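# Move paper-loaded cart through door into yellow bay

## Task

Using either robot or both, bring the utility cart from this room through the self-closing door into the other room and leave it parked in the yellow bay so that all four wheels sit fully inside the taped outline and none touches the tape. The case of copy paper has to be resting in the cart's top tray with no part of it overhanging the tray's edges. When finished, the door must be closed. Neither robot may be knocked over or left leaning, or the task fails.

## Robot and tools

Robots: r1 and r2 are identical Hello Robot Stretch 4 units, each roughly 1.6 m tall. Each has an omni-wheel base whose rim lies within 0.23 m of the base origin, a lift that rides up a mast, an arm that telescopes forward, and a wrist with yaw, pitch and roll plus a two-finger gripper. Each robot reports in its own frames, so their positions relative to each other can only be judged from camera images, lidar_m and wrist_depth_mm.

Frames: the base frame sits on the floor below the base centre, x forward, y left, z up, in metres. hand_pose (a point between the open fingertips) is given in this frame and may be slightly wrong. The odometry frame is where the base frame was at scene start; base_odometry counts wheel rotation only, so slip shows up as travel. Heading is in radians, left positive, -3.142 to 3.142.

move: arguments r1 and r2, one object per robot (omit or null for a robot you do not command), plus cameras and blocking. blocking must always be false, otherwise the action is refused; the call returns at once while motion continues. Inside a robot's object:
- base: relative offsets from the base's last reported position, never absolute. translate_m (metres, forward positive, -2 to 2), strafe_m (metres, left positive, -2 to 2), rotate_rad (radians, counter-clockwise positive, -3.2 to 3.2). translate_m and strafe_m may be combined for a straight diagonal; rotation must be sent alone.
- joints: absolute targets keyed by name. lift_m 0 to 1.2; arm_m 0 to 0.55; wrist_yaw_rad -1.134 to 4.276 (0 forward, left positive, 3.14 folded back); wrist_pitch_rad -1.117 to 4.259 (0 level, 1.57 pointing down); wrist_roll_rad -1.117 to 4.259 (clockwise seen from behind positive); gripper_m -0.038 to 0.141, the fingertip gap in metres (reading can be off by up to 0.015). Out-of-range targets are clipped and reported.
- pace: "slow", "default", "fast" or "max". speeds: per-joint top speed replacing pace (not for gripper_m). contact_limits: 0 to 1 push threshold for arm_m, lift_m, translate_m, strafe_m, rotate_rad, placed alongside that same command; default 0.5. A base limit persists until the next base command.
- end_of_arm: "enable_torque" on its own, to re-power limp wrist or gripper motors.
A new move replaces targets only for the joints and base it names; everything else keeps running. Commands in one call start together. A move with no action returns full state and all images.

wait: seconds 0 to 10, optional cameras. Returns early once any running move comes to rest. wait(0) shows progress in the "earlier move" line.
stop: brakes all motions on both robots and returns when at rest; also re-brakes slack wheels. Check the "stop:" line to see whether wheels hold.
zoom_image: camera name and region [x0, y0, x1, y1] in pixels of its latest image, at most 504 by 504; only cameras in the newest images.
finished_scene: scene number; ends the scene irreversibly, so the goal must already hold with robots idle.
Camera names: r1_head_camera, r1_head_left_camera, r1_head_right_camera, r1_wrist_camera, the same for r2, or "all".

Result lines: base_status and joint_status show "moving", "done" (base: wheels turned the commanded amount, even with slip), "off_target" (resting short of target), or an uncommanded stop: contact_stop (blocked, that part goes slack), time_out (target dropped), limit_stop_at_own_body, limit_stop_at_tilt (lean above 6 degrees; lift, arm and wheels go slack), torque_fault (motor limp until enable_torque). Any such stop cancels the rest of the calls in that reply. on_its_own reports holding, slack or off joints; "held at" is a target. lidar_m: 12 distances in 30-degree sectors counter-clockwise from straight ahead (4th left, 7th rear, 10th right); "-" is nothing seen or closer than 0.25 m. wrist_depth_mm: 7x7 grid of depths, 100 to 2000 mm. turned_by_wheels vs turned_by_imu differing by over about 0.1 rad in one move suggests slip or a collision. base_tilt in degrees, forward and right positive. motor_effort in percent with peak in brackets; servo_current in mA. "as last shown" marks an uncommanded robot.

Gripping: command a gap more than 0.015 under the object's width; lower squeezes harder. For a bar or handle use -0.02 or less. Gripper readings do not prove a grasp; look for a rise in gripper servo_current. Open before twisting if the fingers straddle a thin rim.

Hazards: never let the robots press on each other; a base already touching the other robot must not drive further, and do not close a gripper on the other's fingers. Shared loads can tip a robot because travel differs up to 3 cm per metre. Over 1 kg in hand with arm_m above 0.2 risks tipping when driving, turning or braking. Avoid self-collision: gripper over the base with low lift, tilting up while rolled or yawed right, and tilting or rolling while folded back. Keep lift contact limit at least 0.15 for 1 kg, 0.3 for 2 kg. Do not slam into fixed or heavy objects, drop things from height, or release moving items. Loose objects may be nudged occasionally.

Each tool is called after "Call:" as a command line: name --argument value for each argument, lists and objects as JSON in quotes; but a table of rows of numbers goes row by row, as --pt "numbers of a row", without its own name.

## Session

Call:
move --blocking false

Scene clock: 0.00 s.
r1.base_odometry: x=+0.000 y=+0.000 heading=+0.000
r1.turned_by_wheels: +0.000
r1.turned_by_imu: +0.000
r1.base_tilt: forward=-1.6 right=+1.3
r1.lidar_m: 0.96 1.73 2.02 2.40 3.92 1.60 0.85 0.77 0.78 0.89 0.77 0.78
r1.base_status: not commanded
r1.joint_positions: lift_m=+0.124 arm_m=+0.000 wrist_yaw_rad=+3.194 wrist_pitch_rad=+0.002 wrist_roll_rad=+0.000 gripper_m=+0.056
r1.joint_status: not commanded
r1.measured_speeds: all 0
r1.motor_effort: lift_m=+19 arm_m=-4 wheel_0=-2 wheel_1=+1 wheel_2=+0
r1.servo_current: wrist_yaw_rad=59 wrist_pitch_rad=46 wrist_roll_rad=46 gripper_m=39
r1.hand_pose: x=-0.1216 y=+0.0722 z=+0.3019 quat_wxyz=(-0.026, -0.001, +0.000, +1.000) (m; r1's base frame)
r1.wrist_depth_mm: - 135 - - - - - / - 123 135 - - - - / - 121 191 - - - - / 110 136 194 - - - - / 137 - - - 1618 - - / 226 - 190 1098 188 1160 1118 / 224 163 750 798 768 768 759
r2.base_odometry: x=+0.000 y=+0.000 heading=+0.000
r2.turned_by_wheels: +0.000
r2.turned_by_imu: +0.000
r2.base_tilt: forward=-0.6 right=+0.1
r2.lidar_m: 1.29 1.32 1.58 2.33 2.36 2.78 1.41 1.41 2.77 2.39 2.42 1.48
r2.base_status: not commanded
r2.joint_positions: lift_m=+0.200 arm_m=+0.000 wrist_yaw_rad=+3.211 wrist_pitch_rad=+0.001 wrist_roll_rad=+0.000 gripper_m=+0.056
r2.joint_status: not commanded
r2.measured_speeds: all 0
r2.motor_effort: lift_m=+18 arm_m=-4 wheel_0=-1 wheel_1=+1 wheel_2=+1
r2.servo_current: wrist_yaw_rad=46 wrist_pitch_rad=39 wrist_roll_rad=52 gripper_m=52
r2.hand_pose: x=-0.1229 y=+0.0671 z=+0.3779 quat_wxyz=(-0.035, -0.001, +0.000, +0.999) (m; r2's base frame)
r2.wrist_depth_mm: - - 137 - - - - / - - 137 - - - - / - 109 138 - - - - / - 140 175 - - - - / 214 - - - - - - / 213 1281 196 1255 190 1336 1182 / 208 243 866 - - 854 878
pictures: r1_head_camera, r1_head_left_camera, r1_head_right_camera, r1_wrist_camera, r2_head_camera, r2_head_left_camera, r2_head_right_camera, r2_wrist_camera
Images, in order (width x height): r1_head_camera 420x560, r1_head_left_camera 420x672, r1_head_right_camera 420x672, r1_wrist_camera 616x392, r2_head_camera 420x560, r2_head_left_camera 420x672, r2_head_right_camera 420x672, r2_wrist_camera 616x392.

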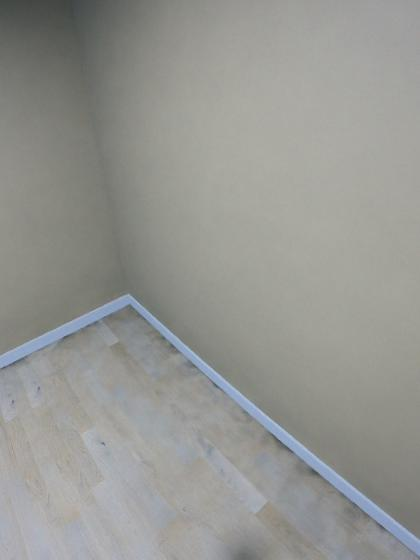

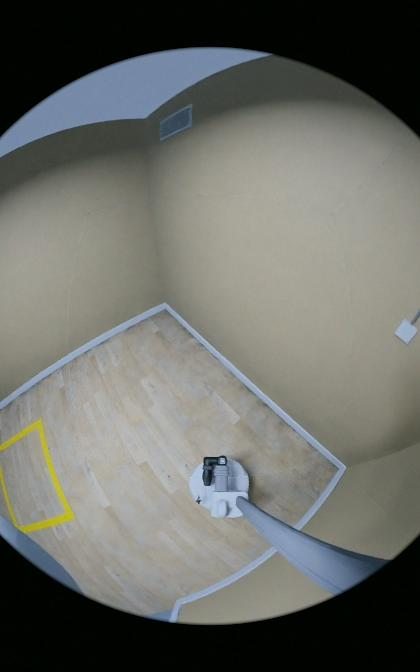

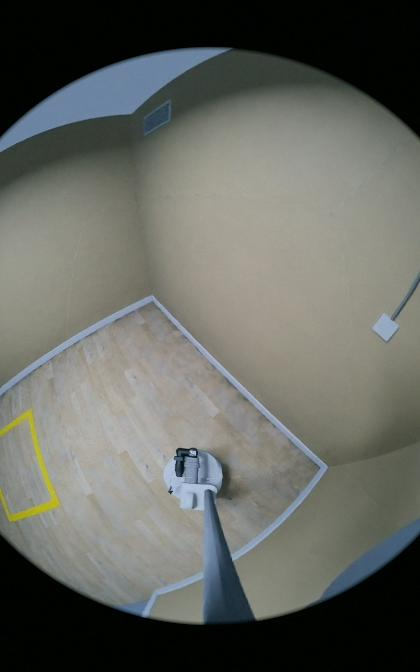

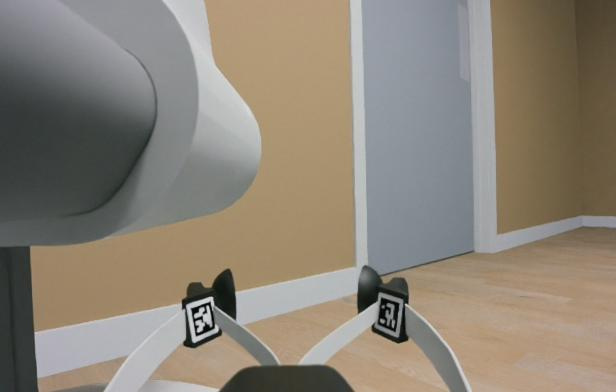

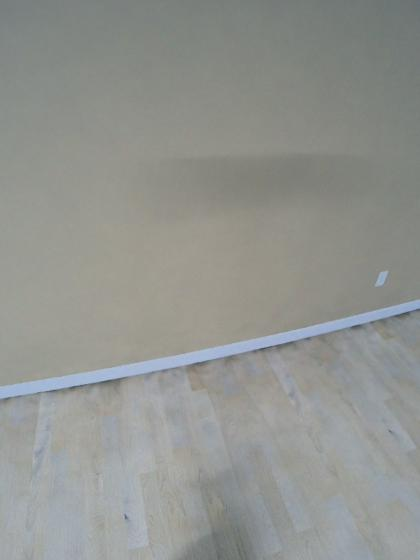

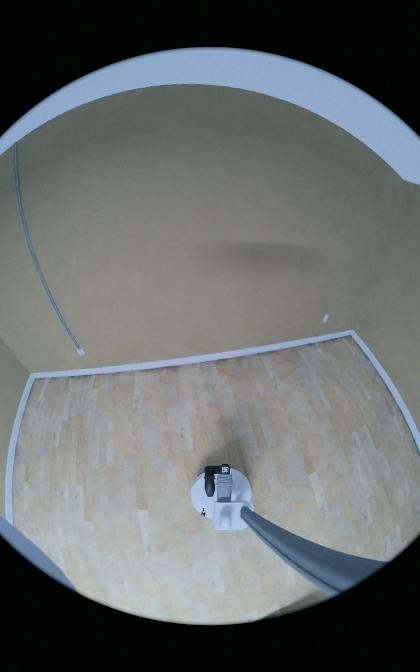

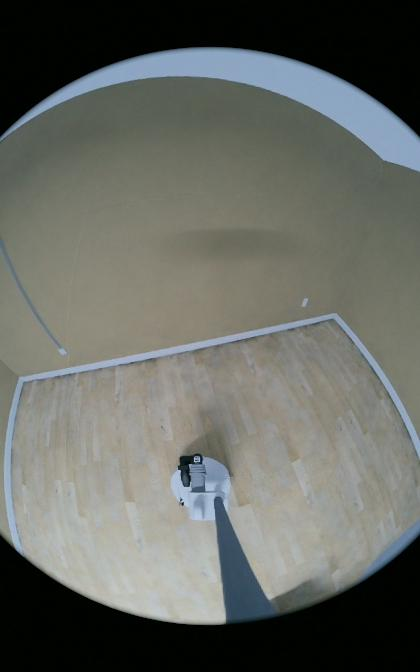

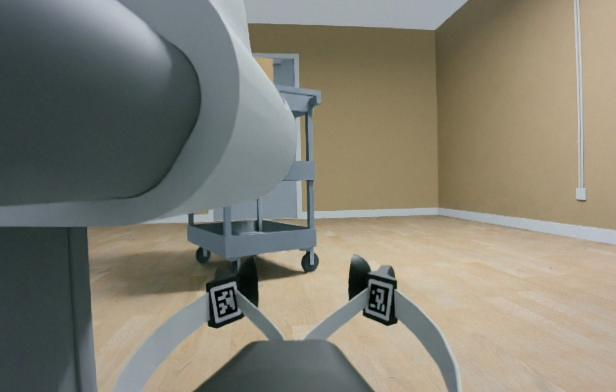

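Call:
move --blocking false --r1 '{"base":{"rotate_rad":2.5},"joints":{"lift_m":0.2}}' --r2 '{"base":{"rotate_rad":3.05},"joints":{"lift_m":0.8,"wrist_yaw_rad":0,"wrist_roll_rad":1.57,"gripper_m":0.14}}'

Call:
wait --seconds 3

Call:
wait --seconds 1 --cameras '["r1_head_camera","r1_head_left_camera","r2_head_camera","r2_head_left_camera","r2_wrist_camera"]'

Scene clock: 7.50 s.
move: r1 moving; r2 moving
r1.base_odometry: x=+0.000 y=+0.000 heading=+0.253
r1.turned_by_wheels: +0.253
r1.turned_by_imu: +0.253
r1.base_tilt: forward=-1.6 right=+1.3
r1.lidar_m: 1.15 2.01 2.11 2.98 2.65 1.07 0.80 0.74 0.81 0.80 0.72 0.82
r1.base_status: rotate_rad moving
r1.joint_positions: lift_m=+0.162 arm_m=+0.000 wrist_yaw_rad=+3.194 wrist_pitch_rad=+0.002 wrist_roll_rad=+0.000 gripper_m=+0.056
r1.joint_status: lift_m moving
r1.measured_speeds: translate_m=+0.000 strafe_m=+0.000 rotate_rad=+0.974 lift_m=+0.146 arm_m=+0.000 wrist_yaw_rad=+0.000 wrist_pitch_rad=+0.000 wrist_roll_rad=+0.000
r1.motor_effort: lift_m=+24(27) arm_m=-4(4) wheel_0=-7(9) wheel_1=-6(7) wheel_2=-6(7)
r1.servo_current: wrist_yaw_rad=46(59) wrist_pitch_rad=39(52) wrist_roll_rad=33(65) gripper_m=39(46)
r1.hand_pose: x=-0.1216 y=+0.0722 z=+0.3395 quat_wxyz=(-0.026, -0.001, +0.000, +1.000)
r1.wrist_depth_mm: - 135 - - - - 1808 / - 123 135 - - - 1808 / - 121 192 - - - 1756 / 111 136 195 - - - 1808 / 137 - - - - - 1808 / 216 - 190 - 188 1229 1229 / 224 151 831 153 854 820 878
r2.base_odometry: x=+0.000 y=+0.000 heading=+0.252
r2.turned_by_wheels: +0.252
r2.turned_by_imu: +0.245
r2.base_tilt: forward=-0.7 right=+0.0
r2.lidar_m: 1.29 1.38 1.94 2.33 2.46 3.37 1.44 3.35 2.49 2.40 1.84 1.36
r2.base_status: rotate_rad moving
r2.joint_positions: lift_m=+0.238 arm_m=+0.000 wrist_yaw_rad=+2.649 wrist_pitch_rad=+0.001 wrist_roll_rad=+0.588 gripper_m=+0.075
r2.joint_status: lift_m moving; wrist_yaw_rad moving; wrist_roll_rad moving; gripper_m moving
r2.measured_speeds: translate_m=+0.002 strafe_m=+0.000 rotate_rad=+0.977 lift_m=+0.146 arm_m=+0.000 wrist_yaw_rad=-1.743 wrist_pitch_rad=+0.000 wrist_roll_rad=+1.820
r2.motor_effort: lift_m=+23(25) arm_m=-4(4) wheel_0=-4(9) wheel_1=-10(10) wheel_2=-10(11)
r2.servo_current: wrist_yaw_rad=130(130) wrist_pitch_rad=46(46) wrist_roll_rad=91(130) gripper_m=98(98)
r2.hand_pose: x=-0.0417 y=+0.2135 z=+0.4157 quat_wxyz=(+0.234, +0.070, +0.281, +0.928)
r2.wrist_depth_mm: - - - - - - - / - - - - - - - / - - - - - - 1756 / - 1756 - - - 1618 1138 / - - - - 1708 1118 854 / 274 - 191 1708 189 842 683 / - 1708 1708 - 820 668 574
pictures: none

Scene clock: 9.53 s.
earlier move: r1 done; r2 moving
r1.base_odometry: x=+0.000 y=+0.000 heading=+2.500
r1.turned_by_wheels: +2.247
r1.turned_by_imu: +2.259
r1.base_tilt: forward=-1.6 right=+1.3
r1.lidar_m: 2.04 0.94 0.74 0.75 0.85 0.78 0.76 0.87 1.41 2.03 2.26 3.60
r1.base_status: done
r1.joint_positions: lift_m=+0.200 arm_m=+0.000 wrist_yaw_rad=+3.194 wrist_pitch_rad=+0.002 wrist_roll_rad=+0.000 gripper_m=+0.056
r1.joint_status: all done
r1.measured_speeds: all 0
r1.motor_effort: lift_m=+24(27) arm_m=-4(4) wheel_0=-3(10) wheel_1=+0(9) wheel_2=+0(8)
r1.servo_current: wrist_yaw_rad=52(65) wrist_pitch_rad=33(52) wrist_roll_rad=39(65) gripper_m=39(52)
r1.hand_pose: x=-0.1216 y=+0.0722 z=+0.3772 quat_wxyz=(-0.026, -0.001, +0.000, +1.000)
r1.wrist_depth_mm: - 135 - - - - - / - 124 135 - - - - / - 121 192 - - - - / 111 136 194 - - - - / 137 - - - - - - / 216 - 190 - 187 - - / 225 163 189 137 - - -
r2.base_odometry: x=+0.000 y=+0.000 heading=+3.049
r2.turned_by_wheels: +2.797
r2.turned_by_imu: +2.723
r2.base_tilt: forward=-0.7 right=+0.1
r2.lidar_m: 1.49 1.39 2.95 2.40 2.37 1.60 1.31 1.30 1.50 2.34 2.34 2.62
r2.base_status: rotate_rad moving
r2.joint_positions: lift_m=+0.768 arm_m=+0.000 wrist_yaw_rad=+0.003 wrist_pitch_rad=+0.001 wrist_roll_rad=+1.568 gripper_m=+0.140
r2.joint_status: lift_m moving; wrist_yaw_rad moving; wrist_roll_rad moving; the others done
r2.measured_speeds: translate_m=+0.000 strafe_m=+0.000 rotate_rad=+0.016 lift_m=+0.144 arm_m=+0.000 wrist_yaw_rad=-0.001 wrist_pitch_rad=+0.000 wrist_roll_rad=+0.000
r2.motor_effort: lift_m=+22(26) arm_m=-4(4) wheel_0=-3(11) wheel_1=-3(10) wheel_2=-5(13)
r2.servo_current: wrist_yaw_rad=46(130) wrist_pitch_rad=46(46) wrist_roll_rad=46(130) gripper_m=52(104)
r2.hand_pose: x=+0.4596 y=-0.0865 z=+0.9455 quat_wxyz=(+0.708, +0.706, +0.002, +0.001)
r2.wrist_depth_mm: - - - - - 1863 1308 / - - - - - 1863 1281 / - - - - - 1921 1336 / - - - - - 1921 1336 / - - - - - 1756 1336 / - - - - 1308 204 1336 / - - - - - 1708 1229
wait: 2.03 of 3 s (r1 has come to rest)
pictures: none

Scene clock: 10.27 s.
earlier move: r2 done
r1.base_odometry: x=+0.000 y=+0.000 heading=+2.500
r1.turned_by_wheels: +0.000
r1.turned_by_imu: +0.000
r1.base_tilt: forward=-1.6 right=+1.3
r1.lidar_m: 2.03 0.93 0.76 0.75 0.85 0.77 0.76 0.89 1.44 2.03 2.26 3.56
r1.base_status: done
r1.joint_positions: lift_m=+0.200 arm_m=+0.000 wrist_yaw_rad=+3.194 wrist_pitch_rad=+0.002 wrist_roll_rad=+0.000 gripper_m=+0.056
r1.joint_status: all done
r1.measured_speeds: all 0
r1.motor_effort: lift_m=+24(27) arm_m=-4(4) wheel_0=-2(10) wheel_1=+0(9) wheel_2=+0(8)
r1.servo_current: wrist_yaw_rad=26(65) wrist_pitch_rad=46(52) wrist_roll_rad=59(65) gripper_m=39(52)
r1.hand_pose: x=-0.1216 y=+0.0722 z=+0.3772 quat_wxyz=(-0.026, -0.001, +0.000, +1.000)
r1.wrist_depth_mm: - 135 - - - - - / - 123 135 - - - - / - 121 192 - - - - / 110 136 194 - - - - / 137 - - - - - - / 215 - 190 - 188 - - / 224 163 189 137 - - -
r2.base_odometry: x=+0.000 y=+0.000 heading=+3.049
r2.turned_by_wheels: +0.000
r2.turned_by_imu: +0.000
r2.base_tilt: forward=-0.7 right=+0.0
r2.lidar_m: 1.47 1.39 2.93 2.42 2.37 1.63 1.32 1.31 1.49 2.34 2.32 2.62
r2.base_status: done
r2.joint_positions: lift_m=+0.800 arm_m=+0.000 wrist_yaw_rad=+0.003 wrist_pitch_rad=+0.001 wrist_roll_rad=+1.568 gripper_m=+0.140
r2.joint_status: all done
r2.measured_speeds: all 0
r2.motor_effort: lift_m=+21(26) arm_m=-4(4) wheel_0=-3(11) wheel_1=-3(10) wheel_2=-5(13)
r2.servo_current: wrist_yaw_rad=46(130) wrist_pitch_rad=33(46) wrist_roll_rad=46(130) gripper_m=52(104)
r2.hand_pose: x=+0.4596 y=-0.0866 z=+0.9776 quat_wxyz=(+0.708, +0.706, +0.001, +0.001)
r2.wrist_depth_mm: - - - - - 1983 1336 / 1661 - - - - 1983 1366 / - - - - - 1983 1366 / - - - - - - 1366 / - - - - - 1863 1366 / - - - - 1308 203 1308 / - - - - - 1281 1308
wait: 0.73 of 1 s (r2 has come to rest)
Images, in order (width x height): r1_head_camera 420x560, r1_head_left_camera 420x672, r2_head_camera 420x560, r2_head_left_camera 420x672, r2_wrist_camera 616x392.

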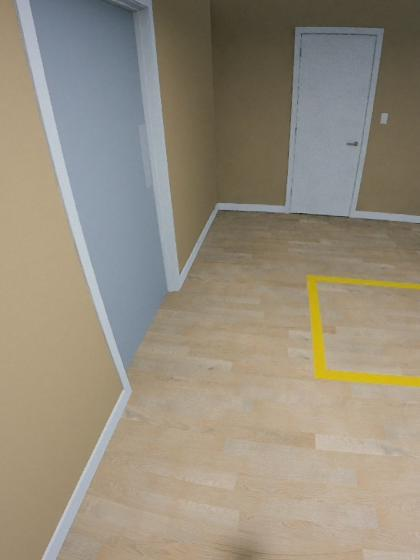

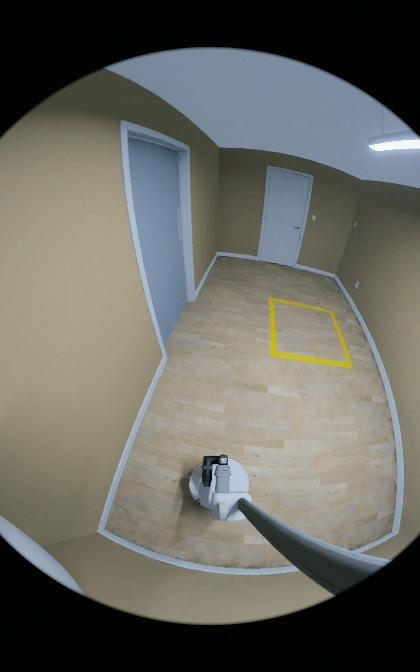

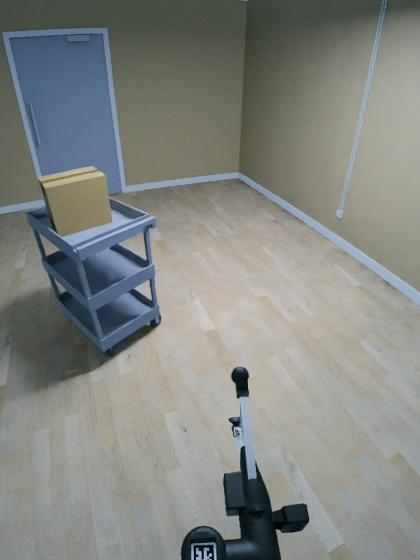

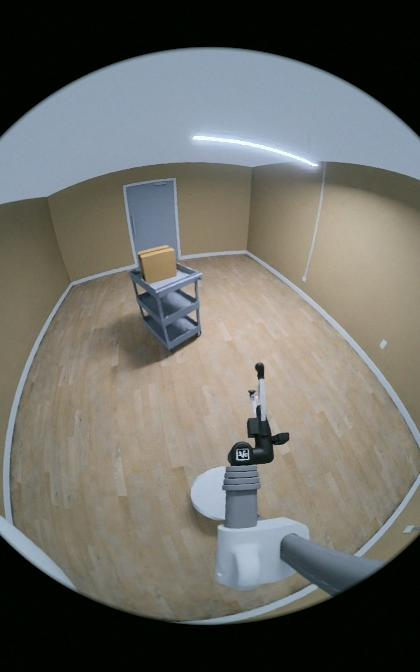

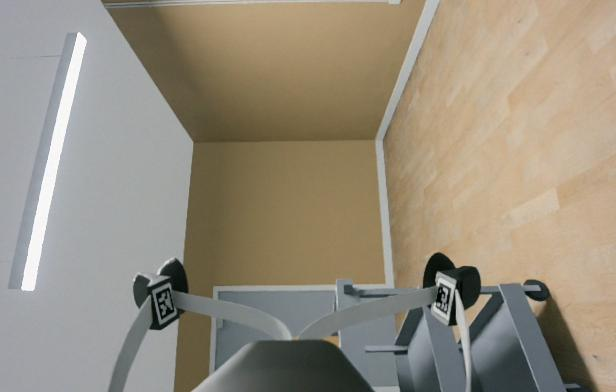

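Call:
move --blocking false --r1 '{"base":{"rotate_rad":1.32}}'

Call:
wait --seconds 1.8

Call:
move --blocking false --r1 '{"base":{"strafe_m":-1.72},"pace":"fast"}'

Call:
zoom_image --camera "r2_head_camera" --region '[0, 20, 200, 370]'

Call:
wait --seconds 6 --cameras '["r1_head_camera","r1_head_left_camera"]'

Scene clock: 64.97 s.
move: r1 moving
r1.base_odometry: x=+0.000 y=+0.000 heading=+2.753
r1.turned_by_wheels: +0.253
r1.turned_by_imu: +0.254
r1.base_tilt: forward=-1.6 right=+1.3
r1.lidar_m: 1.21 0.82 0.73 0.77 0.84 0.77 0.78 1.02 2.04 2.08 2.64 3.92
r1.base_status: rotate_rad moving
r1.joint_positions: lift_m=+0.200 arm_m=+0.000 wrist_yaw_rad=+3.194 wrist_pitch_rad=+0.002 wrist_roll_rad=+0.000 gripper_m=+0.056
r1.joint_status: not commanded
r1.measured_speeds: translate_m=+0.000 strafe_m=+0.000 rotate_rad=+0.980 lift_m=+0.000 arm_m=+0.000 wrist_yaw_rad=+0.000 wrist_pitch_rad=+0.000 wrist_roll_rad=+0.000
r1.motor_effort: lift_m=+24(24) arm_m=-4(4) wheel_0=-7(8) wheel_1=-6(8) wheel_2=-6(7)
r1.servo_current: wrist_yaw_rad=59(78) wrist_pitch_rad=46(46) wrist_roll_rad=72(72) gripper_m=46(46)
r1.hand_pose: x=-0.1216 y=+0.0722 z=+0.3772 quat_wxyz=(-0.026, -0.001, +0.000, +1.000)
r1.wrist_depth_mm: - 135 - - - - - / - 123 135 - - - - / - 121 192 - - - - / 110 136 195 - - - - / 137 - - - - - - / 225 - 191 - 187 - - / 917 931 917 136 - - -
r2: as last shown
r2.motor_effort: lift_m=+21(21) arm_m=-4(4) wheel_0=-2(3) wheel_1=-4(4) wheel_2=-5(5)
r2.servo_current: wrist_yaw_rad=46(52) wrist_pitch_rad=39(46) wrist_roll_rad=46(59) gripper_m=52(52)
pictures: none

Scene clock: 66.40 s.
earlier move: r1 done
r1.base_odometry: x=+0.000 y=+0.000 heading=-2.464
r1.turned_by_wheels: +1.067
r1.turned_by_imu: +1.072
r1.base_tilt: forward=-1.6 right=+1.2
r1.lidar_m: 0.74 0.76 0.84 0.76 0.80 1.04 2.00 2.09 2.69 3.95 1.19 0.79
r1.base_status: done
r1.joint_positions: lift_m=+0.200 arm_m=+0.000 wrist_yaw_rad=+3.194 wrist_pitch_rad=+0.002 wrist_roll_rad=+0.000 gripper_m=+0.056
r1.joint_status: not commanded
r1.measured_speeds: all 0
r1.motor_effort: lift_m=+23(24) arm_m=-4(4) wheel_0=-3(11) wheel_1=-2(9) wheel_2=-2(8)
r1.servo_current: wrist_yaw_rad=46(78) wrist_pitch_rad=33(52) wrist_roll_rad=33(72) gripper_m=39(52)
r1.hand_pose: x=-0.1216 y=+0.0722 z=+0.3772 quat_wxyz=(-0.026, -0.001, +0.000, +1.000)
r1.wrist_depth_mm: - 135 - - - - - / - 123 146 - - - - / - 121 191 - - - - / 110 136 206 - - - - / 216 - - - - - - / 1205 1464 194 1464 188 1281 - / 917 904 904 154 946 917 904
r2.base_odometry: x=+0.000 y=+0.000 heading=+3.049
r2.turned_by_wheels: +0.000
r2.turned_by_imu: +0.000
r2.base_tilt: forward=-0.6 right=+0.1
r2.lidar_m: 1.50 1.40 2.97 2.40 2.41 1.63 1.30 1.30 1.46 2.35 2.34 2.60
r2.base_status: not commanded
r2.joint_positions: lift_m=+0.800 arm_m=+0.000 wrist_yaw_rad=+0.003 wrist_pitch_rad=+0.001 wrist_roll_rad=+1.568 gripper_m=+0.140
r2.joint_status: not commanded
r2.measured_speeds: all 0
r2.motor_effort: lift_m=+21(21) arm_m=-4(4) wheel_0=-2(3) wheel_1=-3(4) wheel_2=-5(5)
r2.servo_current: wrist_yaw_rad=46(59) wrist_pitch_rad=46(46) wrist_roll_rad=46(59) gripper_m=52(59)
r2.hand_pose: x=+0.4596 y=-0.0866 z=+0.9776 quat_wxyz=(+0.708, +0.706, +0.001, +0.001)
r2.wrist_depth_mm: - - - - - 1863 1308 / 1661 - - - - 1921 1336 / - - - - - 1983 1366 / - - - - - - 1366 / - - - - - 1863 1366 / - - - - 1366 204 1308 / - - - - - 1255 1281
wait: 1.43 of 1.8 s (r1 has come to rest)
pictures: none

Scene clock: 66.90 s.
move: r1 moving
r1.base_odometry: x=-0.036 y=+0.045 heading=-2.464
r1.turned_by_wheels: +0.000
r1.turned_by_imu: +0.000
r1.base_tilt: forward=-1.6 right=+1.2
r1.lidar_m: 0.74 0.79 0.87 0.81 0.86 1.12 2.02 2.08 2.68 3.87 1.21 0.79
r1.base_status: strafe_m moving
r1.joint_positions: lift_m=+0.200 arm_m=+0.000 wrist_yaw_rad=+3.194 wrist_pitch_rad=+0.002 wrist_roll_rad=+0.000 gripper_m=+0.056
r1.joint_status: not commanded
r1.measured_speeds: translate_m=-0.001 strafe_m=-0.226 rotate_rad=+0.006 lift_m=+0.000 arm_m=+0.000 wrist_yaw_rad=+0.000 wrist_pitch_rad=+0.000 wrist_roll_rad=+0.000
r1.motor_effort: lift_m=+24(24) arm_m=-4(4) wheel_0=+12(13) wheel_1=-13(13) wheel_2=+0(1)
r1.servo_current: wrist_yaw_rad=39(78) wrist_pitch_rad=39(46) wrist_roll_rad=59(59) gripper_m=46(46)
r1.hand_pose: x=-0.1216 y=+0.0722 z=+0.3772 quat_wxyz=(-0.026, -0.001, +0.000, +1.000)
r1.wrist_depth_mm: - 135 - - - - - / - 124 146 - - - - / - 121 191 - - - - / 110 136 207 - - - - / 216 - - - - - - / 1205 1430 193 1464 188 1366 - / 904 904 917 153 960 917 904
r2: as last shown
pictures: none

Scaled by 1.440 from the camera's image (finer frame: 1200x1600).
This view is cut from an older image: the scene may have changed since it was taken.

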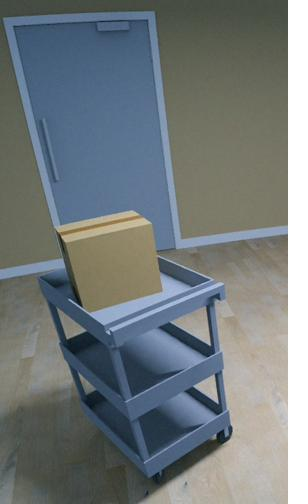

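Scene clock: 71.87 s.
earlier move: r1 done
r1.base_odometry: x=-1.078 y=+1.340 heading=-2.464
r1.turned_by_wheels: +0.000
r1.turned_by_imu: -0.009
r1.base_tilt: forward=-1.6 right=+1.3
r1.lidar_m: 0.98 1.00 1.20 2.46 2.53 2.00 1.86 1.91 2.39 2.22 1.40 0.97
r1.base_status: done
r1.joint_positions: lift_m=+0.200 arm_m=+0.000 wrist_yaw_rad=+3.194 wrist_pitch_rad=+0.002 wrist_roll_rad=+0.000 gripper_m=+0.056
r1.joint_status: not commanded
r1.measured_speeds: all 0
r1.motor_effort: lift_m=+24(24) arm_m=-4(4) wheel_0=-2(14) wheel_1=+2(13) wheel_2=+0(3)
r1.servo_current: wrist_yaw_rad=39(78) wrist_pitch_rad=39(52) wrist_roll_rad=46(65) gripper_m=39(46)
r1.hand_pose: x=-0.1216 y=+0.0722 z=+0.3772 quat_wxyz=(-0.026, -0.001, +0.000, +1.000)
r1.wrist_depth_mm: - 133 133 - - - - / - 112 133 - - - - / - 115 136 - - - - / - 134 187 - - - - / 206 - - - - - - / 220 1464 193 1464 188 1366 1336 / 220 904 904 154 891 917 976
r2.base_odometry: x=+0.000 y=+0.000 heading=+3.049
r2.turned_by_wheels: +0.000
r2.turned_by_imu: +0.001
r2.base_tilt: forward=-0.7 right=+0.1
r2.lidar_m: 1.47 1.38 2.96 2.40 2.38 1.62 1.32 1.31 1.47 2.34 2.34 2.61
r2.base_status: not commanded
r2.joint_positions: lift_m=+0.800 arm_m=+0.000 wrist_yaw_rad=+0.003 wrist_pitch_rad=+0.001 wrist_roll_rad=+1.568 gripper_m=+0.140
r2.joint_status: not commanded
r2.measured_speeds: all 0
r2.motor_effort: lift_m=+21(21) arm_m=-4(5) wheel_0=-2(3) wheel_1=-3(4) wheel_2=-5(5)
r2.servo_current: wrist_yaw_rad=52(65) wrist_pitch_rad=39(52) wrist_roll_rad=39(59) gripper_m=46(59)
r2.hand_pose: x=+0.4596 y=-0.0866 z=+0.9776 quat_wxyz=(+0.708, +0.706, +0.001, +0.001)
r2.wrist_depth_mm: - - - - - 1921 1336 / 1661 - - - - 1983 1336 / - - - - - 1983 1366 / - - - - - - 1430 / - - - - - 1808 1366 / - - - - 1336 204 1281 / - - - - - 1255 1308
wait: 4.97 of 6 s (r1 has come to rest)
Images, in order (width x height): r1_head_camera 420x560, r1_head_left_camera 420x672.

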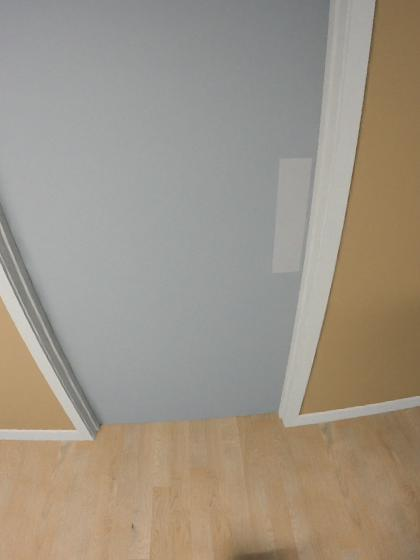

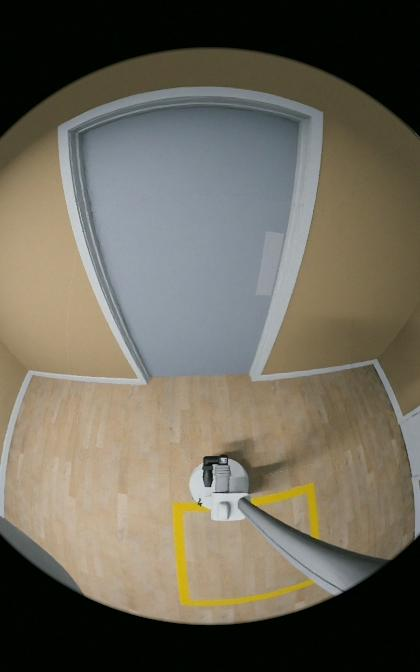

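Call:
move --blocking false --r1 '{"base":{"rotate_rad":0.07}}' --r2 '{"base":{"rotate_rad":0.34},"joints":{"wrist_roll_rad":0,"gripper_m":0.1}}'

Call:
wait --seconds 0.6

Call:
move --blocking false --r1 '{"base":{"translate_m":0.4,"strafe_m":-0.04}}'

Call:
wait --seconds 0.8

Call:
move --blocking false --r2 '{"base":{"strafe_m":-1.2}}'

Call:
wait --seconds 2 --cameras '["r1_head_camera","r1_head_left_camera"]'

Call:
wait --seconds 5 --cameras '["r2_head_camera","r2_head_left_camera"]'

Scene clock: 99.50 s.
move: r1 moving; r2 moving
r1.base_odometry: x=-1.079 y=+1.340 heading=-2.395
r1.turned_by_wheels: +0.069
r1.turned_by_imu: +0.070
r1.base_tilt: forward=-1.6 right=+1.3
r1.lidar_m: 0.97 1.00 1.28 2.45 2.54 1.94 1.86 1.97 2.33 2.24 1.33 0.99
r1.base_status: rotate_rad moving
r1.joint_positions: lift_m=+0.200 arm_m=+0.000 wrist_yaw_rad=+3.194 wrist_pitch_rad=+0.002 wrist_roll_rad=+0.000 gripper_m=+0.056
r1.joint_status: not commanded
r1.measured_speeds: all 0
r1.motor_effort: lift_m=+23(24) arm_m=-4(4) wheel_0=-6(7) wheel_1=+0(6) wheel_2=-2(5)
r1.servo_current: wrist_yaw_rad=46(52) wrist_pitch_rad=46(52) wrist_roll_rad=46(65) gripper_m=33(46)
r1.hand_pose: x=-0.1216 y=+0.0722 z=+0.3772 quat_wxyz=(-0.026, -0.001, +0.000, +1.000)
r1.wrist_depth_mm: - 133 133 - - - - / - 112 133 - - - - / - 115 136 - - - - / - 134 187 - - - - / 206 - - - - - - / 220 1464 193 1464 187 1397 1336 / 219 917 917 153 904 946 960
r2.base_odometry: x=+0.000 y=+0.000 heading=-2.997
r2.turned_by_wheels: +0.237
r2.turned_by_imu: +0.231
r2.base_tilt: forward=-0.7 right=+0.0
r2.lidar_m: 1.39 1.91 2.55 2.38 2.13 1.44 1.31 1.34 1.72 2.33 2.38 3.03
r2.base_status: rotate_rad moving
r2.joint_positions: lift_m=+0.800 arm_m=+0.000 wrist_yaw_rad=+0.003 wrist_pitch_rad=+0.001 wrist_roll_rad=+0.982 gripper_m=+0.128
r2.joint_status: wrist_roll_rad moving; gripper_m moving
r2.measured_speeds: translate_m=-0.002 strafe_m=-0.001 rotate_rad=+0.671 lift_m=+0.000 arm_m=+0.000 wrist_yaw_rad=+0.000 wrist_pitch_rad=+0.000 wrist_roll_rad=-1.820
r2.motor_effort: lift_m=+21(21) arm_m=-4(4) wheel_0=-5(12) wheel_1=-4(10) wheel_2=-6(11)
r2.servo_current: wrist_yaw_rad=33(59) wrist_pitch_rad=39(39) wrist_roll_rad=72(111) gripper_m=91(104)
r2.hand_pose: x=+0.4596 y=-0.0867 z=+0.9776 quat_wxyz=(+0.882, +0.472, +0.001, +0.001)
r2.wrist_depth_mm: - - - - - - - / - - - - - - - / - - - - - - 1808 / - - - - - - 1576 / - - - 1499 - 1921 1464 / - - 206 1229 195 1430 1281 / - - - - - 1366 1160
pictures: none

Scene clock: 99.67 s.
earlier move: r1 done; r2 moving
r1.base_odometry: x=-1.079 y=+1.340 heading=-2.395
r1.turned_by_wheels: +0.000
r1.turned_by_imu: +0.000
r1.base_tilt: forward=-1.5 right=+1.3
r1.lidar_m: 0.97 1.00 1.26 2.47 2.56 1.97 1.87 1.95 2.34 2.23 1.31 0.98
r1.base_status: done
r1.joint_positions: lift_m=+0.200 arm_m=+0.000 wrist_yaw_rad=+3.194 wrist_pitch_rad=+0.002 wrist_roll_rad=+0.000 gripper_m=+0.056
r1.joint_status: not commanded
r1.measured_speeds: all 0
r1.motor_effort: lift_m=+24(24) arm_m=-4(4) wheel_0=-3(7) wheel_1=-2(6) wheel_2=-2(5)
r1.servo_current: wrist_yaw_rad=52(52) wrist_pitch_rad=46(52) wrist_roll_rad=33(65) gripper_m=39(46)
r1.hand_pose: x=-0.1216 y=+0.0722 z=+0.3772 quat_wxyz=(-0.026, -0.001, +0.000, +1.000)
r1.wrist_depth_mm: - 133 133 - - - - / - 112 133 - - - - / - 115 136 - - - - / - 134 187 - - - - / 206 - - - - - - / 220 1464 193 1430 187 1430 1308 / 219 917 904 153 878 946 960
r2.base_odometry: x=+0.000 y=+0.000 heading=-2.919
r2.turned_by_wheels: +0.079
r2.turned_by_imu: +0.077
r2.base_tilt: forward=-0.6 right=+0.1
r2.lidar_m: 1.38 3.53 2.52 2.39 1.94 1.37 1.29 1.37 1.83 2.33 2.43 3.26
r2.base_status: rotate_rad moving
r2.joint_positions: lift_m=+0.800 arm_m=+0.000 wrist_yaw_rad=+0.003 wrist_pitch_rad=+0.001 wrist_roll_rad=+0.679 gripper_m=+0.118
r2.joint_status: wrist_roll_rad moving; gripper_m moving
r2.measured_speeds: translate_m=+0.002 strafe_m=+0.001 rotate_rad=+0.333 lift_m=+0.000 arm_m=+0.000 wrist_yaw_rad=+0.000 wrist_pitch_rad=+0.000 wrist_roll_rad=-1.820
r2.motor_effort: lift_m=+21(21) arm_m=-4(4) wheel_0=-4(12) wheel_1=-3(10) wheel_2=-5(11)
r2.servo_current: wrist_yaw_rad=52(59) wrist_pitch_rad=39(46) wrist_roll_rad=78(111) gripper_m=104(104)
r2.hand_pose: x=+0.4596 y=-0.0867 z=+0.9776 quat_wxyz=(+0.943, +0.333, +0.001, +0.001)
r2.wrist_depth_mm: - - - - - - - / - - - - - - - / - - - - - - - / - - - - - - - / - - - 1499 - - 1661 / - - 198 1863 186 1576 1366 / - - - - - 1366 1182
wait: 0.17 of 0.6 s (r1 has come to rest)
pictures: none

Scene clock: 100.17 s.
earlier move: r2 moving
move: r1 moving
r1.base_odometry: x=-1.104 y=+1.321 heading=-2.394
r1.turned_by_wheels: +0.000
r1.turned_by_imu: +0.000
r1.base_tilt: forward=-1.6 right=+1.2
r1.lidar_m: 0.93 0.97 1.21 2.47 2.57 1.99 1.90 2.02 2.30 2.21 1.32 0.96
r1.base_status: translate_m moving; strafe_m moving
r1.joint_positions: lift_m=+0.200 arm_m=+0.000 wrist_yaw_rad=+3.194 wrist_pitch_rad=+0.002 wrist_roll_rad=+0.000 gripper_m=+0.056
r1.joint_status: not commanded
r1.measured_speeds: translate_m=+0.121 strafe_m=-0.012 rotate_rad=+0.002 lift_m=+0.000 arm_m=+0.000 wrist_yaw_rad=+0.000 wrist_pitch_rad=+0.000 wrist_roll_rad=+0.000
r1.motor_effort: lift_m=+24(24) arm_m=-4(4) wheel_0=+6(8) wheel_1=+4(8) wheel_2=-9(9)
r1.servo_current: wrist_yaw_rad=65(65) wrist_pitch_rad=33(46) wrist_roll_rad=46(65) gripper_m=46(46)
r1.hand_pose: x=-0.1216 y=+0.0722 z=+0.3772 quat_wxyz=(-0.026, -0.001, +0.000, +1.000)
r1.wrist_depth_mm: - 133 133 - - - - / - 112 133 - - - - / - 115 136 - - - - / - 134 187 - - - - / 206 - - - - - - / 220 1430 194 1537 187 1397 1336 / 219 931 917 153 878 946 976
r2.base_odometry: x=+0.000 y=+0.000 heading=-2.895
r2.turned_by_wheels: +0.024
r2.turned_by_imu: +0.023
r2.base_tilt: forward=-0.7 right=+0.1
r2.lidar_m: 1.41 3.42 2.51 2.38 1.91 1.37 1.31 1.35 1.87 2.33 2.43 3.34
r2.base_status: done
r2.joint_positions: lift_m=+0.800 arm_m=+0.000 wrist_yaw_rad=+0.003 wrist_pitch_rad=+0.001 wrist_roll_rad=+0.004 gripper_m=+0.100
r2.joint_status: wrist_roll_rad moving; gripper_m moving
r2.measured_speeds: translate_m=+0.000 strafe_m=+0.000 rotate_rad=+0.000 lift_m=+0.000 arm_m=+0.000 wrist_yaw_rad=+0.000 wrist_pitch_rad=+0.000 wrist_roll_rad=-0.159
r2.motor_effort: lift_m=+21(21) arm_m=-4(4) wheel_0=-3(3) wheel_1=-2(5) wheel_2=-3(6)
r2.servo_current: wrist_yaw_rad=39(52) wrist_pitch_rad=39(46) wrist_roll_rad=52(98) gripper_m=52(104)
r2.hand_pose: x=+0.4596 y=-0.0867 z=+0.9776 quat_wxyz=(+1.000, +0.002, +0.001, +0.001)
r2.wrist_depth_mm: - - - - - - - / - - - - - - - / - - - - - - - / - - - 1499 - - - / - - - 1499 - - - / - - 194 162 193 - - / - - - - - - -
pictures: none

Scene clock: 100.50 s.
earlier move: r1 moving; r2 done
r1.base_odometry: x=-1.148 y=+1.287 heading=-2.394
r1.turned_by_wheels: +0.000
r1.turned_by_imu: +0.000
r1.base_tilt: forward=-1.6 right=+1.3
r1.lidar_m: 0.88 0.92 1.12 2.50 2.57 2.05 1.95 2.04 2.28 2.21 1.20 0.89
r1.base_status: translate_m moving; strafe_m moving
r1.joint_positions: lift_m=+0.200 arm_m=+0.000 wrist_yaw_rad=+3.194 wrist_pitch_rad=+0.002 wrist_roll_rad=+0.000 gripper_m=+0.056
r1.joint_status: not commanded
r1.measured_speeds: translate_m=+0.206 strafe_m=-0.019 rotate_rad=-0.005 lift_m=+0.000 arm_m=+0.000 wrist_yaw_rad=+0.000 wrist_pitch_rad=+0.000 wrist_roll_rad=+0.000
r1.motor_effort: lift_m=+24(24) arm_m=-4(4) wheel_0=+7(9) wheel_1=+4(8) wheel_2=-9(9)
r1.servo_current: wrist_yaw_rad=59(65) wrist_pitch_rad=39(46) wrist_roll_rad=52(65) gripper_m=39(46)
r1.hand_pose: x=-0.1216 y=+0.0722 z=+0.3772 quat_wxyz=(-0.026, -0.001, +0.000, +1.000)
r1.wrist_depth_mm: - 133 133 - - - - / - 112 133 - - - - / - 115 136 - - - - / - 134 187 - - - - / 206 - - - - - - / 219 1464 193 1618 188 1366 1336 / 218 931 917 153 960 917 946
r2.base_odometry: x=+0.000 y=+0.000 heading=-2.895
r2.turned_by_wheels: +0.000
r2.turned_by_imu: +0.000
r2.base_tilt: forward=-0.6 right=+0.1
r2.lidar_m: 1.37 3.44 2.48 2.38 1.85 1.37 1.31 1.36 1.86 2.34 2.44 3.31
r2.base_status: done
r2.joint_positions: lift_m=+0.800 arm_m=+0.000 wrist_yaw_rad=+0.003 wrist_pitch_rad=+0.001 wrist_roll_rad=+0.002 gripper_m=+0.100
r2.joint_status: all done
r2.measured_speeds: all 0
r2.motor_effort: lift_m=+21(21) arm_m=-4(4) wheel_0=-3(4) wheel_1=-2(5) wheel_2=-3(6)
r2.servo_current: wrist_yaw_rad=39(52) wrist_pitch_rad=39(46) wrist_roll_rad=65(98) gripper_m=52(104)
r2.hand_pose: x=+0.4596 y=-0.0867 z=+0.9776 quat_wxyz=(+1.000, +0.001, +0.001, +0.001)
r2.wrist_depth_mm: - - - - - - - / - - - - - - - / - - - - - - - / - - - 1499 - - - / - - - 1499 - - - / - - 193 1336 193 - - / - - - - - - -
wait: 0.33 of 0.8 s (r2 has come to rest)
pictures: none

Scene clock: 101.00 s.
earlier move: r1 moving
move: r2 moving
r1.base_odometry: x=-1.255 y=+1.206 heading=-2.394
r1.turned_by_wheels: +0.000
r1.turned_by_imu: +0.000
r1.base_tilt: forward=-1.6 right=+1.3
r1.lidar_m: 0.75 0.79 0.98 2.49 2.61 2.20 2.08 2.18 2.32 2.21 1.02 0.77
r1.base_status: translate_m moving; strafe_m moving
r1.joint_positions: lift_m=+0.200 arm_m=+0.000 wrist_yaw_rad=+3.194 wrist_pitch_rad=+0.002 wrist_roll_rad=+0.000 gripper_m=+0.056
r1.joint_status: not commanded
r1.measured_speeds: translate_m=+0.297 strafe_m=-0.030 rotate_rad=+0.001 lift_m=+0.000 arm_m=+0.000 wrist_yaw_rad=+0.000 wrist_pitch_rad=+0.000 wrist_roll_rad=+0.000
r1.motor_effort: lift_m=+23(24) arm_m=-4(4) wheel_0=+5(10) wheel_1=+3(6) wheel_2=-6(11)
r1.servo_current: wrist_yaw_rad=39(65) wrist_pitch_rad=33(46) wrist_roll_rad=46(65) gripper_m=46(46)
r1.hand_pose: x=-0.1216 y=+0.0722 z=+0.3772 quat_wxyz=(-0.026, -0.001, +0.000, +1.000)
r1.wrist_depth_mm: - 133 133 - - - - / - 111 133 - - - - / - 115 136 - - - - / - 134 199 - - - - / 206 - - - - - - / 220 1464 193 1430 187 1366 1336 / 220 904 904 153 960 931 960
r2.base_odometry: x=-0.009 y=+0.035 heading=-2.895
r2.turned_by_wheels: +0.000
r2.turned_by_imu: +0.000
r2.base_tilt: forward=-0.7 right=+0.1
r2.lidar_m: 1.40 3.48 2.51 2.42 1.89 1.37 1.31 1.36 1.86 2.28 2.39 3.25
r2.base_status: strafe_m moving
r2.joint_positions: lift_m=+0.800 arm_m=+0.000 wrist_yaw_rad=+0.003 wrist_pitch_rad=+0.001 wrist_roll_rad=+0.002 gripper_m=+0.100
r2.joint_status: not commanded
r2.measured_speeds: translate_m=-0.001 strafe_m=-0.140 rotate_rad=+0.005 lift_m=+0.000 arm_m=+0.000 wrist_yaw_rad=+0.000 wrist_pitch_rad=+0.000 wrist_roll_rad=+0.000
r2.motor_effort: lift_m=+21(21) arm_m=-4(4) wheel_0=+14(14) wheel_1=-13(13) wheel_2=+1(2)
r2.servo_current: wrist_yaw_rad=39(52) wrist_pitch_rad=39(46) wrist_roll_rad=52(52) gripper_m=52(59)
r2.hand_pose: x=+0.4596 y=-0.0867 z=+0.9776 quat_wxyz=(+1.000, +0.001, +0.001, +0.001)
r2.wrist_depth_mm: - - - - - - - / - - - - - - - / - - - - - - - / - - - 1499 - - - / - - - - - - - / - - 189 1618 195 - - / - - - - - - -
pictures: none

Scene clock: 102.50 s.
earlier move: r1 done; r2 moving
r1.base_odometry: x=-1.399 y=+1.098 heading=-2.394
r1.turned_by_wheels: +0.000
r1.turned_by_imu: +0.000
r1.base_tilt: forward=-1.6 right=+1.3
r1.lidar_m: 0.57 0.58 0.83 1.91 2.60 2.38 2.27 2.38 2.29 2.18 0.74 0.61
r1.base_status: done
r1.joint_positions: lift_m=+0.200 arm_m=+0.000 wrist_yaw_rad=+3.194 wrist_pitch_rad=+0.002 wrist_roll_rad=+0.000 gripper_m=+0.056
r1.joint_status: not commanded
r1.measured_speeds: all 0
r1.motor_effort: lift_m=+24(24) arm_m=-4(4) wheel_0=+1(10) wheel_1=+0(6) wheel_2=+2(11)
r1.servo_current: wrist_yaw_rad=46(65) wrist_pitch_rad=39(52) wrist_roll_rad=59(65) gripper_m=39(46)
r1.hand_pose: x=-0.1216 y=+0.0722 z=+0.3772 quat_wxyz=(-0.026, -0.001, +0.000, +1.000)
r1.wrist_depth_mm: - 133 133 - - - - / - 114 133 - - - - / - 113 137 - - - - / - 134 190 - - - - / 206 - - - - - - / 220 1464 192 1397 187 1366 1308 / 219 917 904 153 946 946 976
r2.base_odometry: x=-0.109 y=+0.432 heading=-2.895
r2.turned_by_wheels: +0.000
r2.turned_by_imu: -0.001
r2.base_tilt: forward=-0.7 right=+0.1
r2.lidar_m: 1.51 1.48 2.94 2.84 1.88 1.37 1.31 1.35 1.85 1.90 1.97 2.70
r2.base_status: strafe_m moving
r2.joint_positions: lift_m=+0.800 arm_m=+0.000 wrist_yaw_rad=+0.003 wrist_pitch_rad=+0.001 wrist_roll_rad=+0.002 gripper_m=+0.100
r2.joint_status: not commanded
r2.measured_speeds: translate_m=+0.000 strafe_m=-0.299 rotate_rad=-0.001 lift_m=+0.000 arm_m=+0.000 wrist_yaw_rad=+0.000 wrist_pitch_rad=+0.000 wrist_roll_rad=+0.000
r2.motor_effort: lift_m=+21(21) arm_m=-4(4) wheel_0=+5(14) wheel_1=-7(13) wheel_2=+0(2)
r2.servo_current: wrist_yaw_rad=46(59) wrist_pitch_rad=46(46) wrist_roll_rad=52(59) gripper_m=52(59)
r2.hand_pose: x=+0.4596 y=-0.0867 z=+0.9777 quat_wxyz=(+1.000, +0.001, +0.001, +0.001)
r2.wrist_depth_mm: - - - - - - - / - - - - - - - / - - - - - - - / - - - - - - - / - - 1366 - - - - / - - 189 - 195 - - / - - - - - - -
wait: 1.50 of 2 s (r1 has come to rest)
Images, in order (width x height): r1_head_camera 420x560, r1_head_left_camera 420x672.

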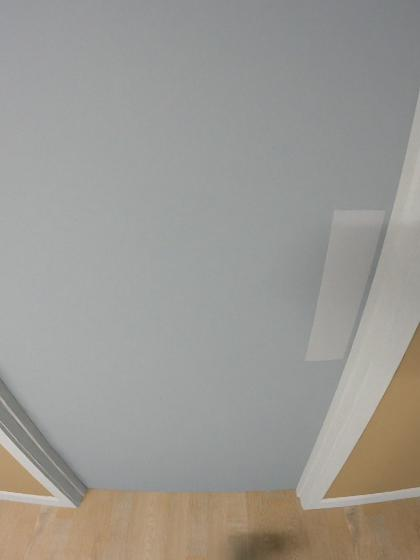

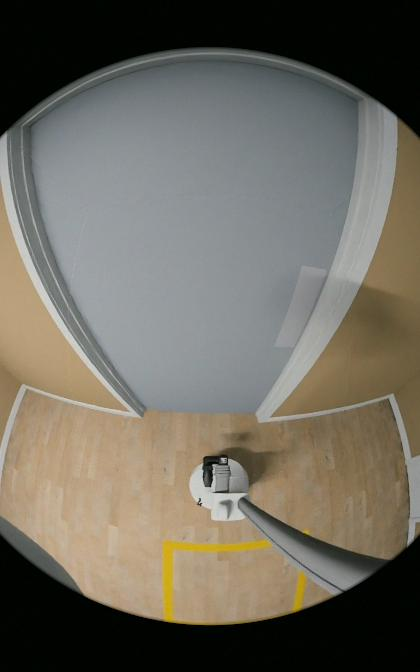

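Scene clock: 105.83 s.
earlier move: r2 done
r1.base_odometry: x=-1.399 y=+1.098 heading=-2.394
r1.turned_by_wheels: +0.000
r1.turned_by_imu: +0.000
r1.base_tilt: forward=-1.6 right=+1.2
r1.lidar_m: 0.56 0.60 0.84 1.90 2.61 2.37 2.26 2.38 2.32 2.20 0.75 0.60
r1.base_status: done
r1.joint_positions: lift_m=+0.200 arm_m=+0.000 wrist_yaw_rad=+3.194 wrist_pitch_rad=+0.002 wrist_roll_rad=+0.000 gripper_m=+0.056
r1.joint_status: not commanded
r1.measured_speeds: all 0
r1.motor_effort: lift_m=+23(24) arm_m=-4(4) wheel_0=+0(10) wheel_1=+0(6) wheel_2=+2(11)
r1.servo_current: wrist_yaw_rad=39(72) wrist_pitch_rad=39(52) wrist_roll_rad=39(65) gripper_m=46(52)
r1.hand_pose: x=-0.1216 y=+0.0722 z=+0.3772 quat_wxyz=(-0.026, -0.001, +0.000, +1.000)
r1.wrist_depth_mm: - 133 133 - - - - / - 114 133 - - - - / - 113 137 - - - - / - 135 189 - - - - / 206 - - - - - - / 220 1430 193 1430 187 1397 1336 / 219 917 904 153 946 931 960
r2.base_odometry: x=-0.293 y=+1.164 heading=-2.895
r2.turned_by_wheels: +0.000
r2.turned_by_imu: -0.001
r2.base_tilt: forward=-0.7 right=+0.0
r2.lidar_m: 4.41 1.79 3.73 3.59 1.88 1.37 1.30 1.36 1.21 1.13 1.17 1.62
r2.base_status: done
r2.joint_positions: lift_m=+0.800 arm_m=+0.000 wrist_yaw_rad=+0.003 wrist_pitch_rad=+0.001 wrist_roll_rad=+0.002 gripper_m=+0.100
r2.joint_status: not commanded
r2.measured_speeds: all 0
r2.motor_effort: lift_m=+20(21) arm_m=-4(4) wheel_0=+3(14) wheel_1=-2(13) wheel_2=+0(2)
r2.servo_current: wrist_yaw_rad=39(59) wrist_pitch_rad=39(52) wrist_roll_rad=39(59) gripper_m=52(59)
r2.hand_pose: x=+0.4596 y=-0.0867 z=+0.9777 quat_wxyz=(+1.000, +0.001, +0.001, +0.001)
r2.wrist_depth_mm: - - - - - - - / - - - - - - - / - - - - - - - / 1576 - - - - - - / - - - - - - - / - - 193 - 195 - - / - 1921 - - - - -
wait: 3.33 of 5 s (r2 has come to rest)
Images, in order (width x height): r2_head_camera 420x560, r2_head_left_camera 420x672.

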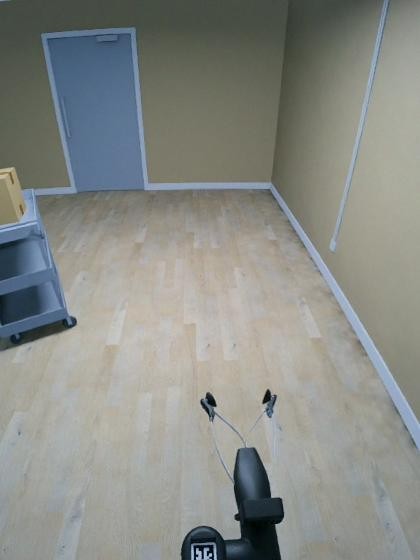

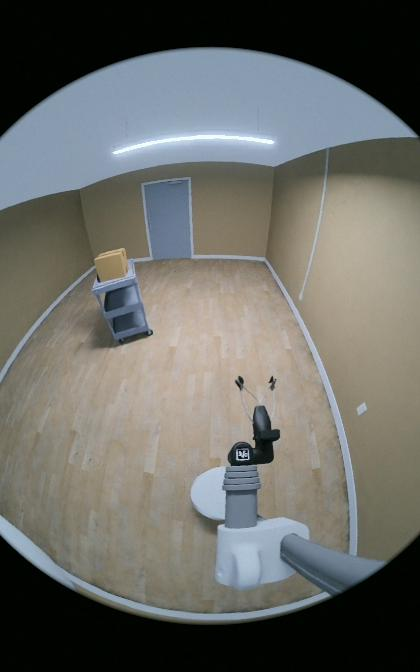

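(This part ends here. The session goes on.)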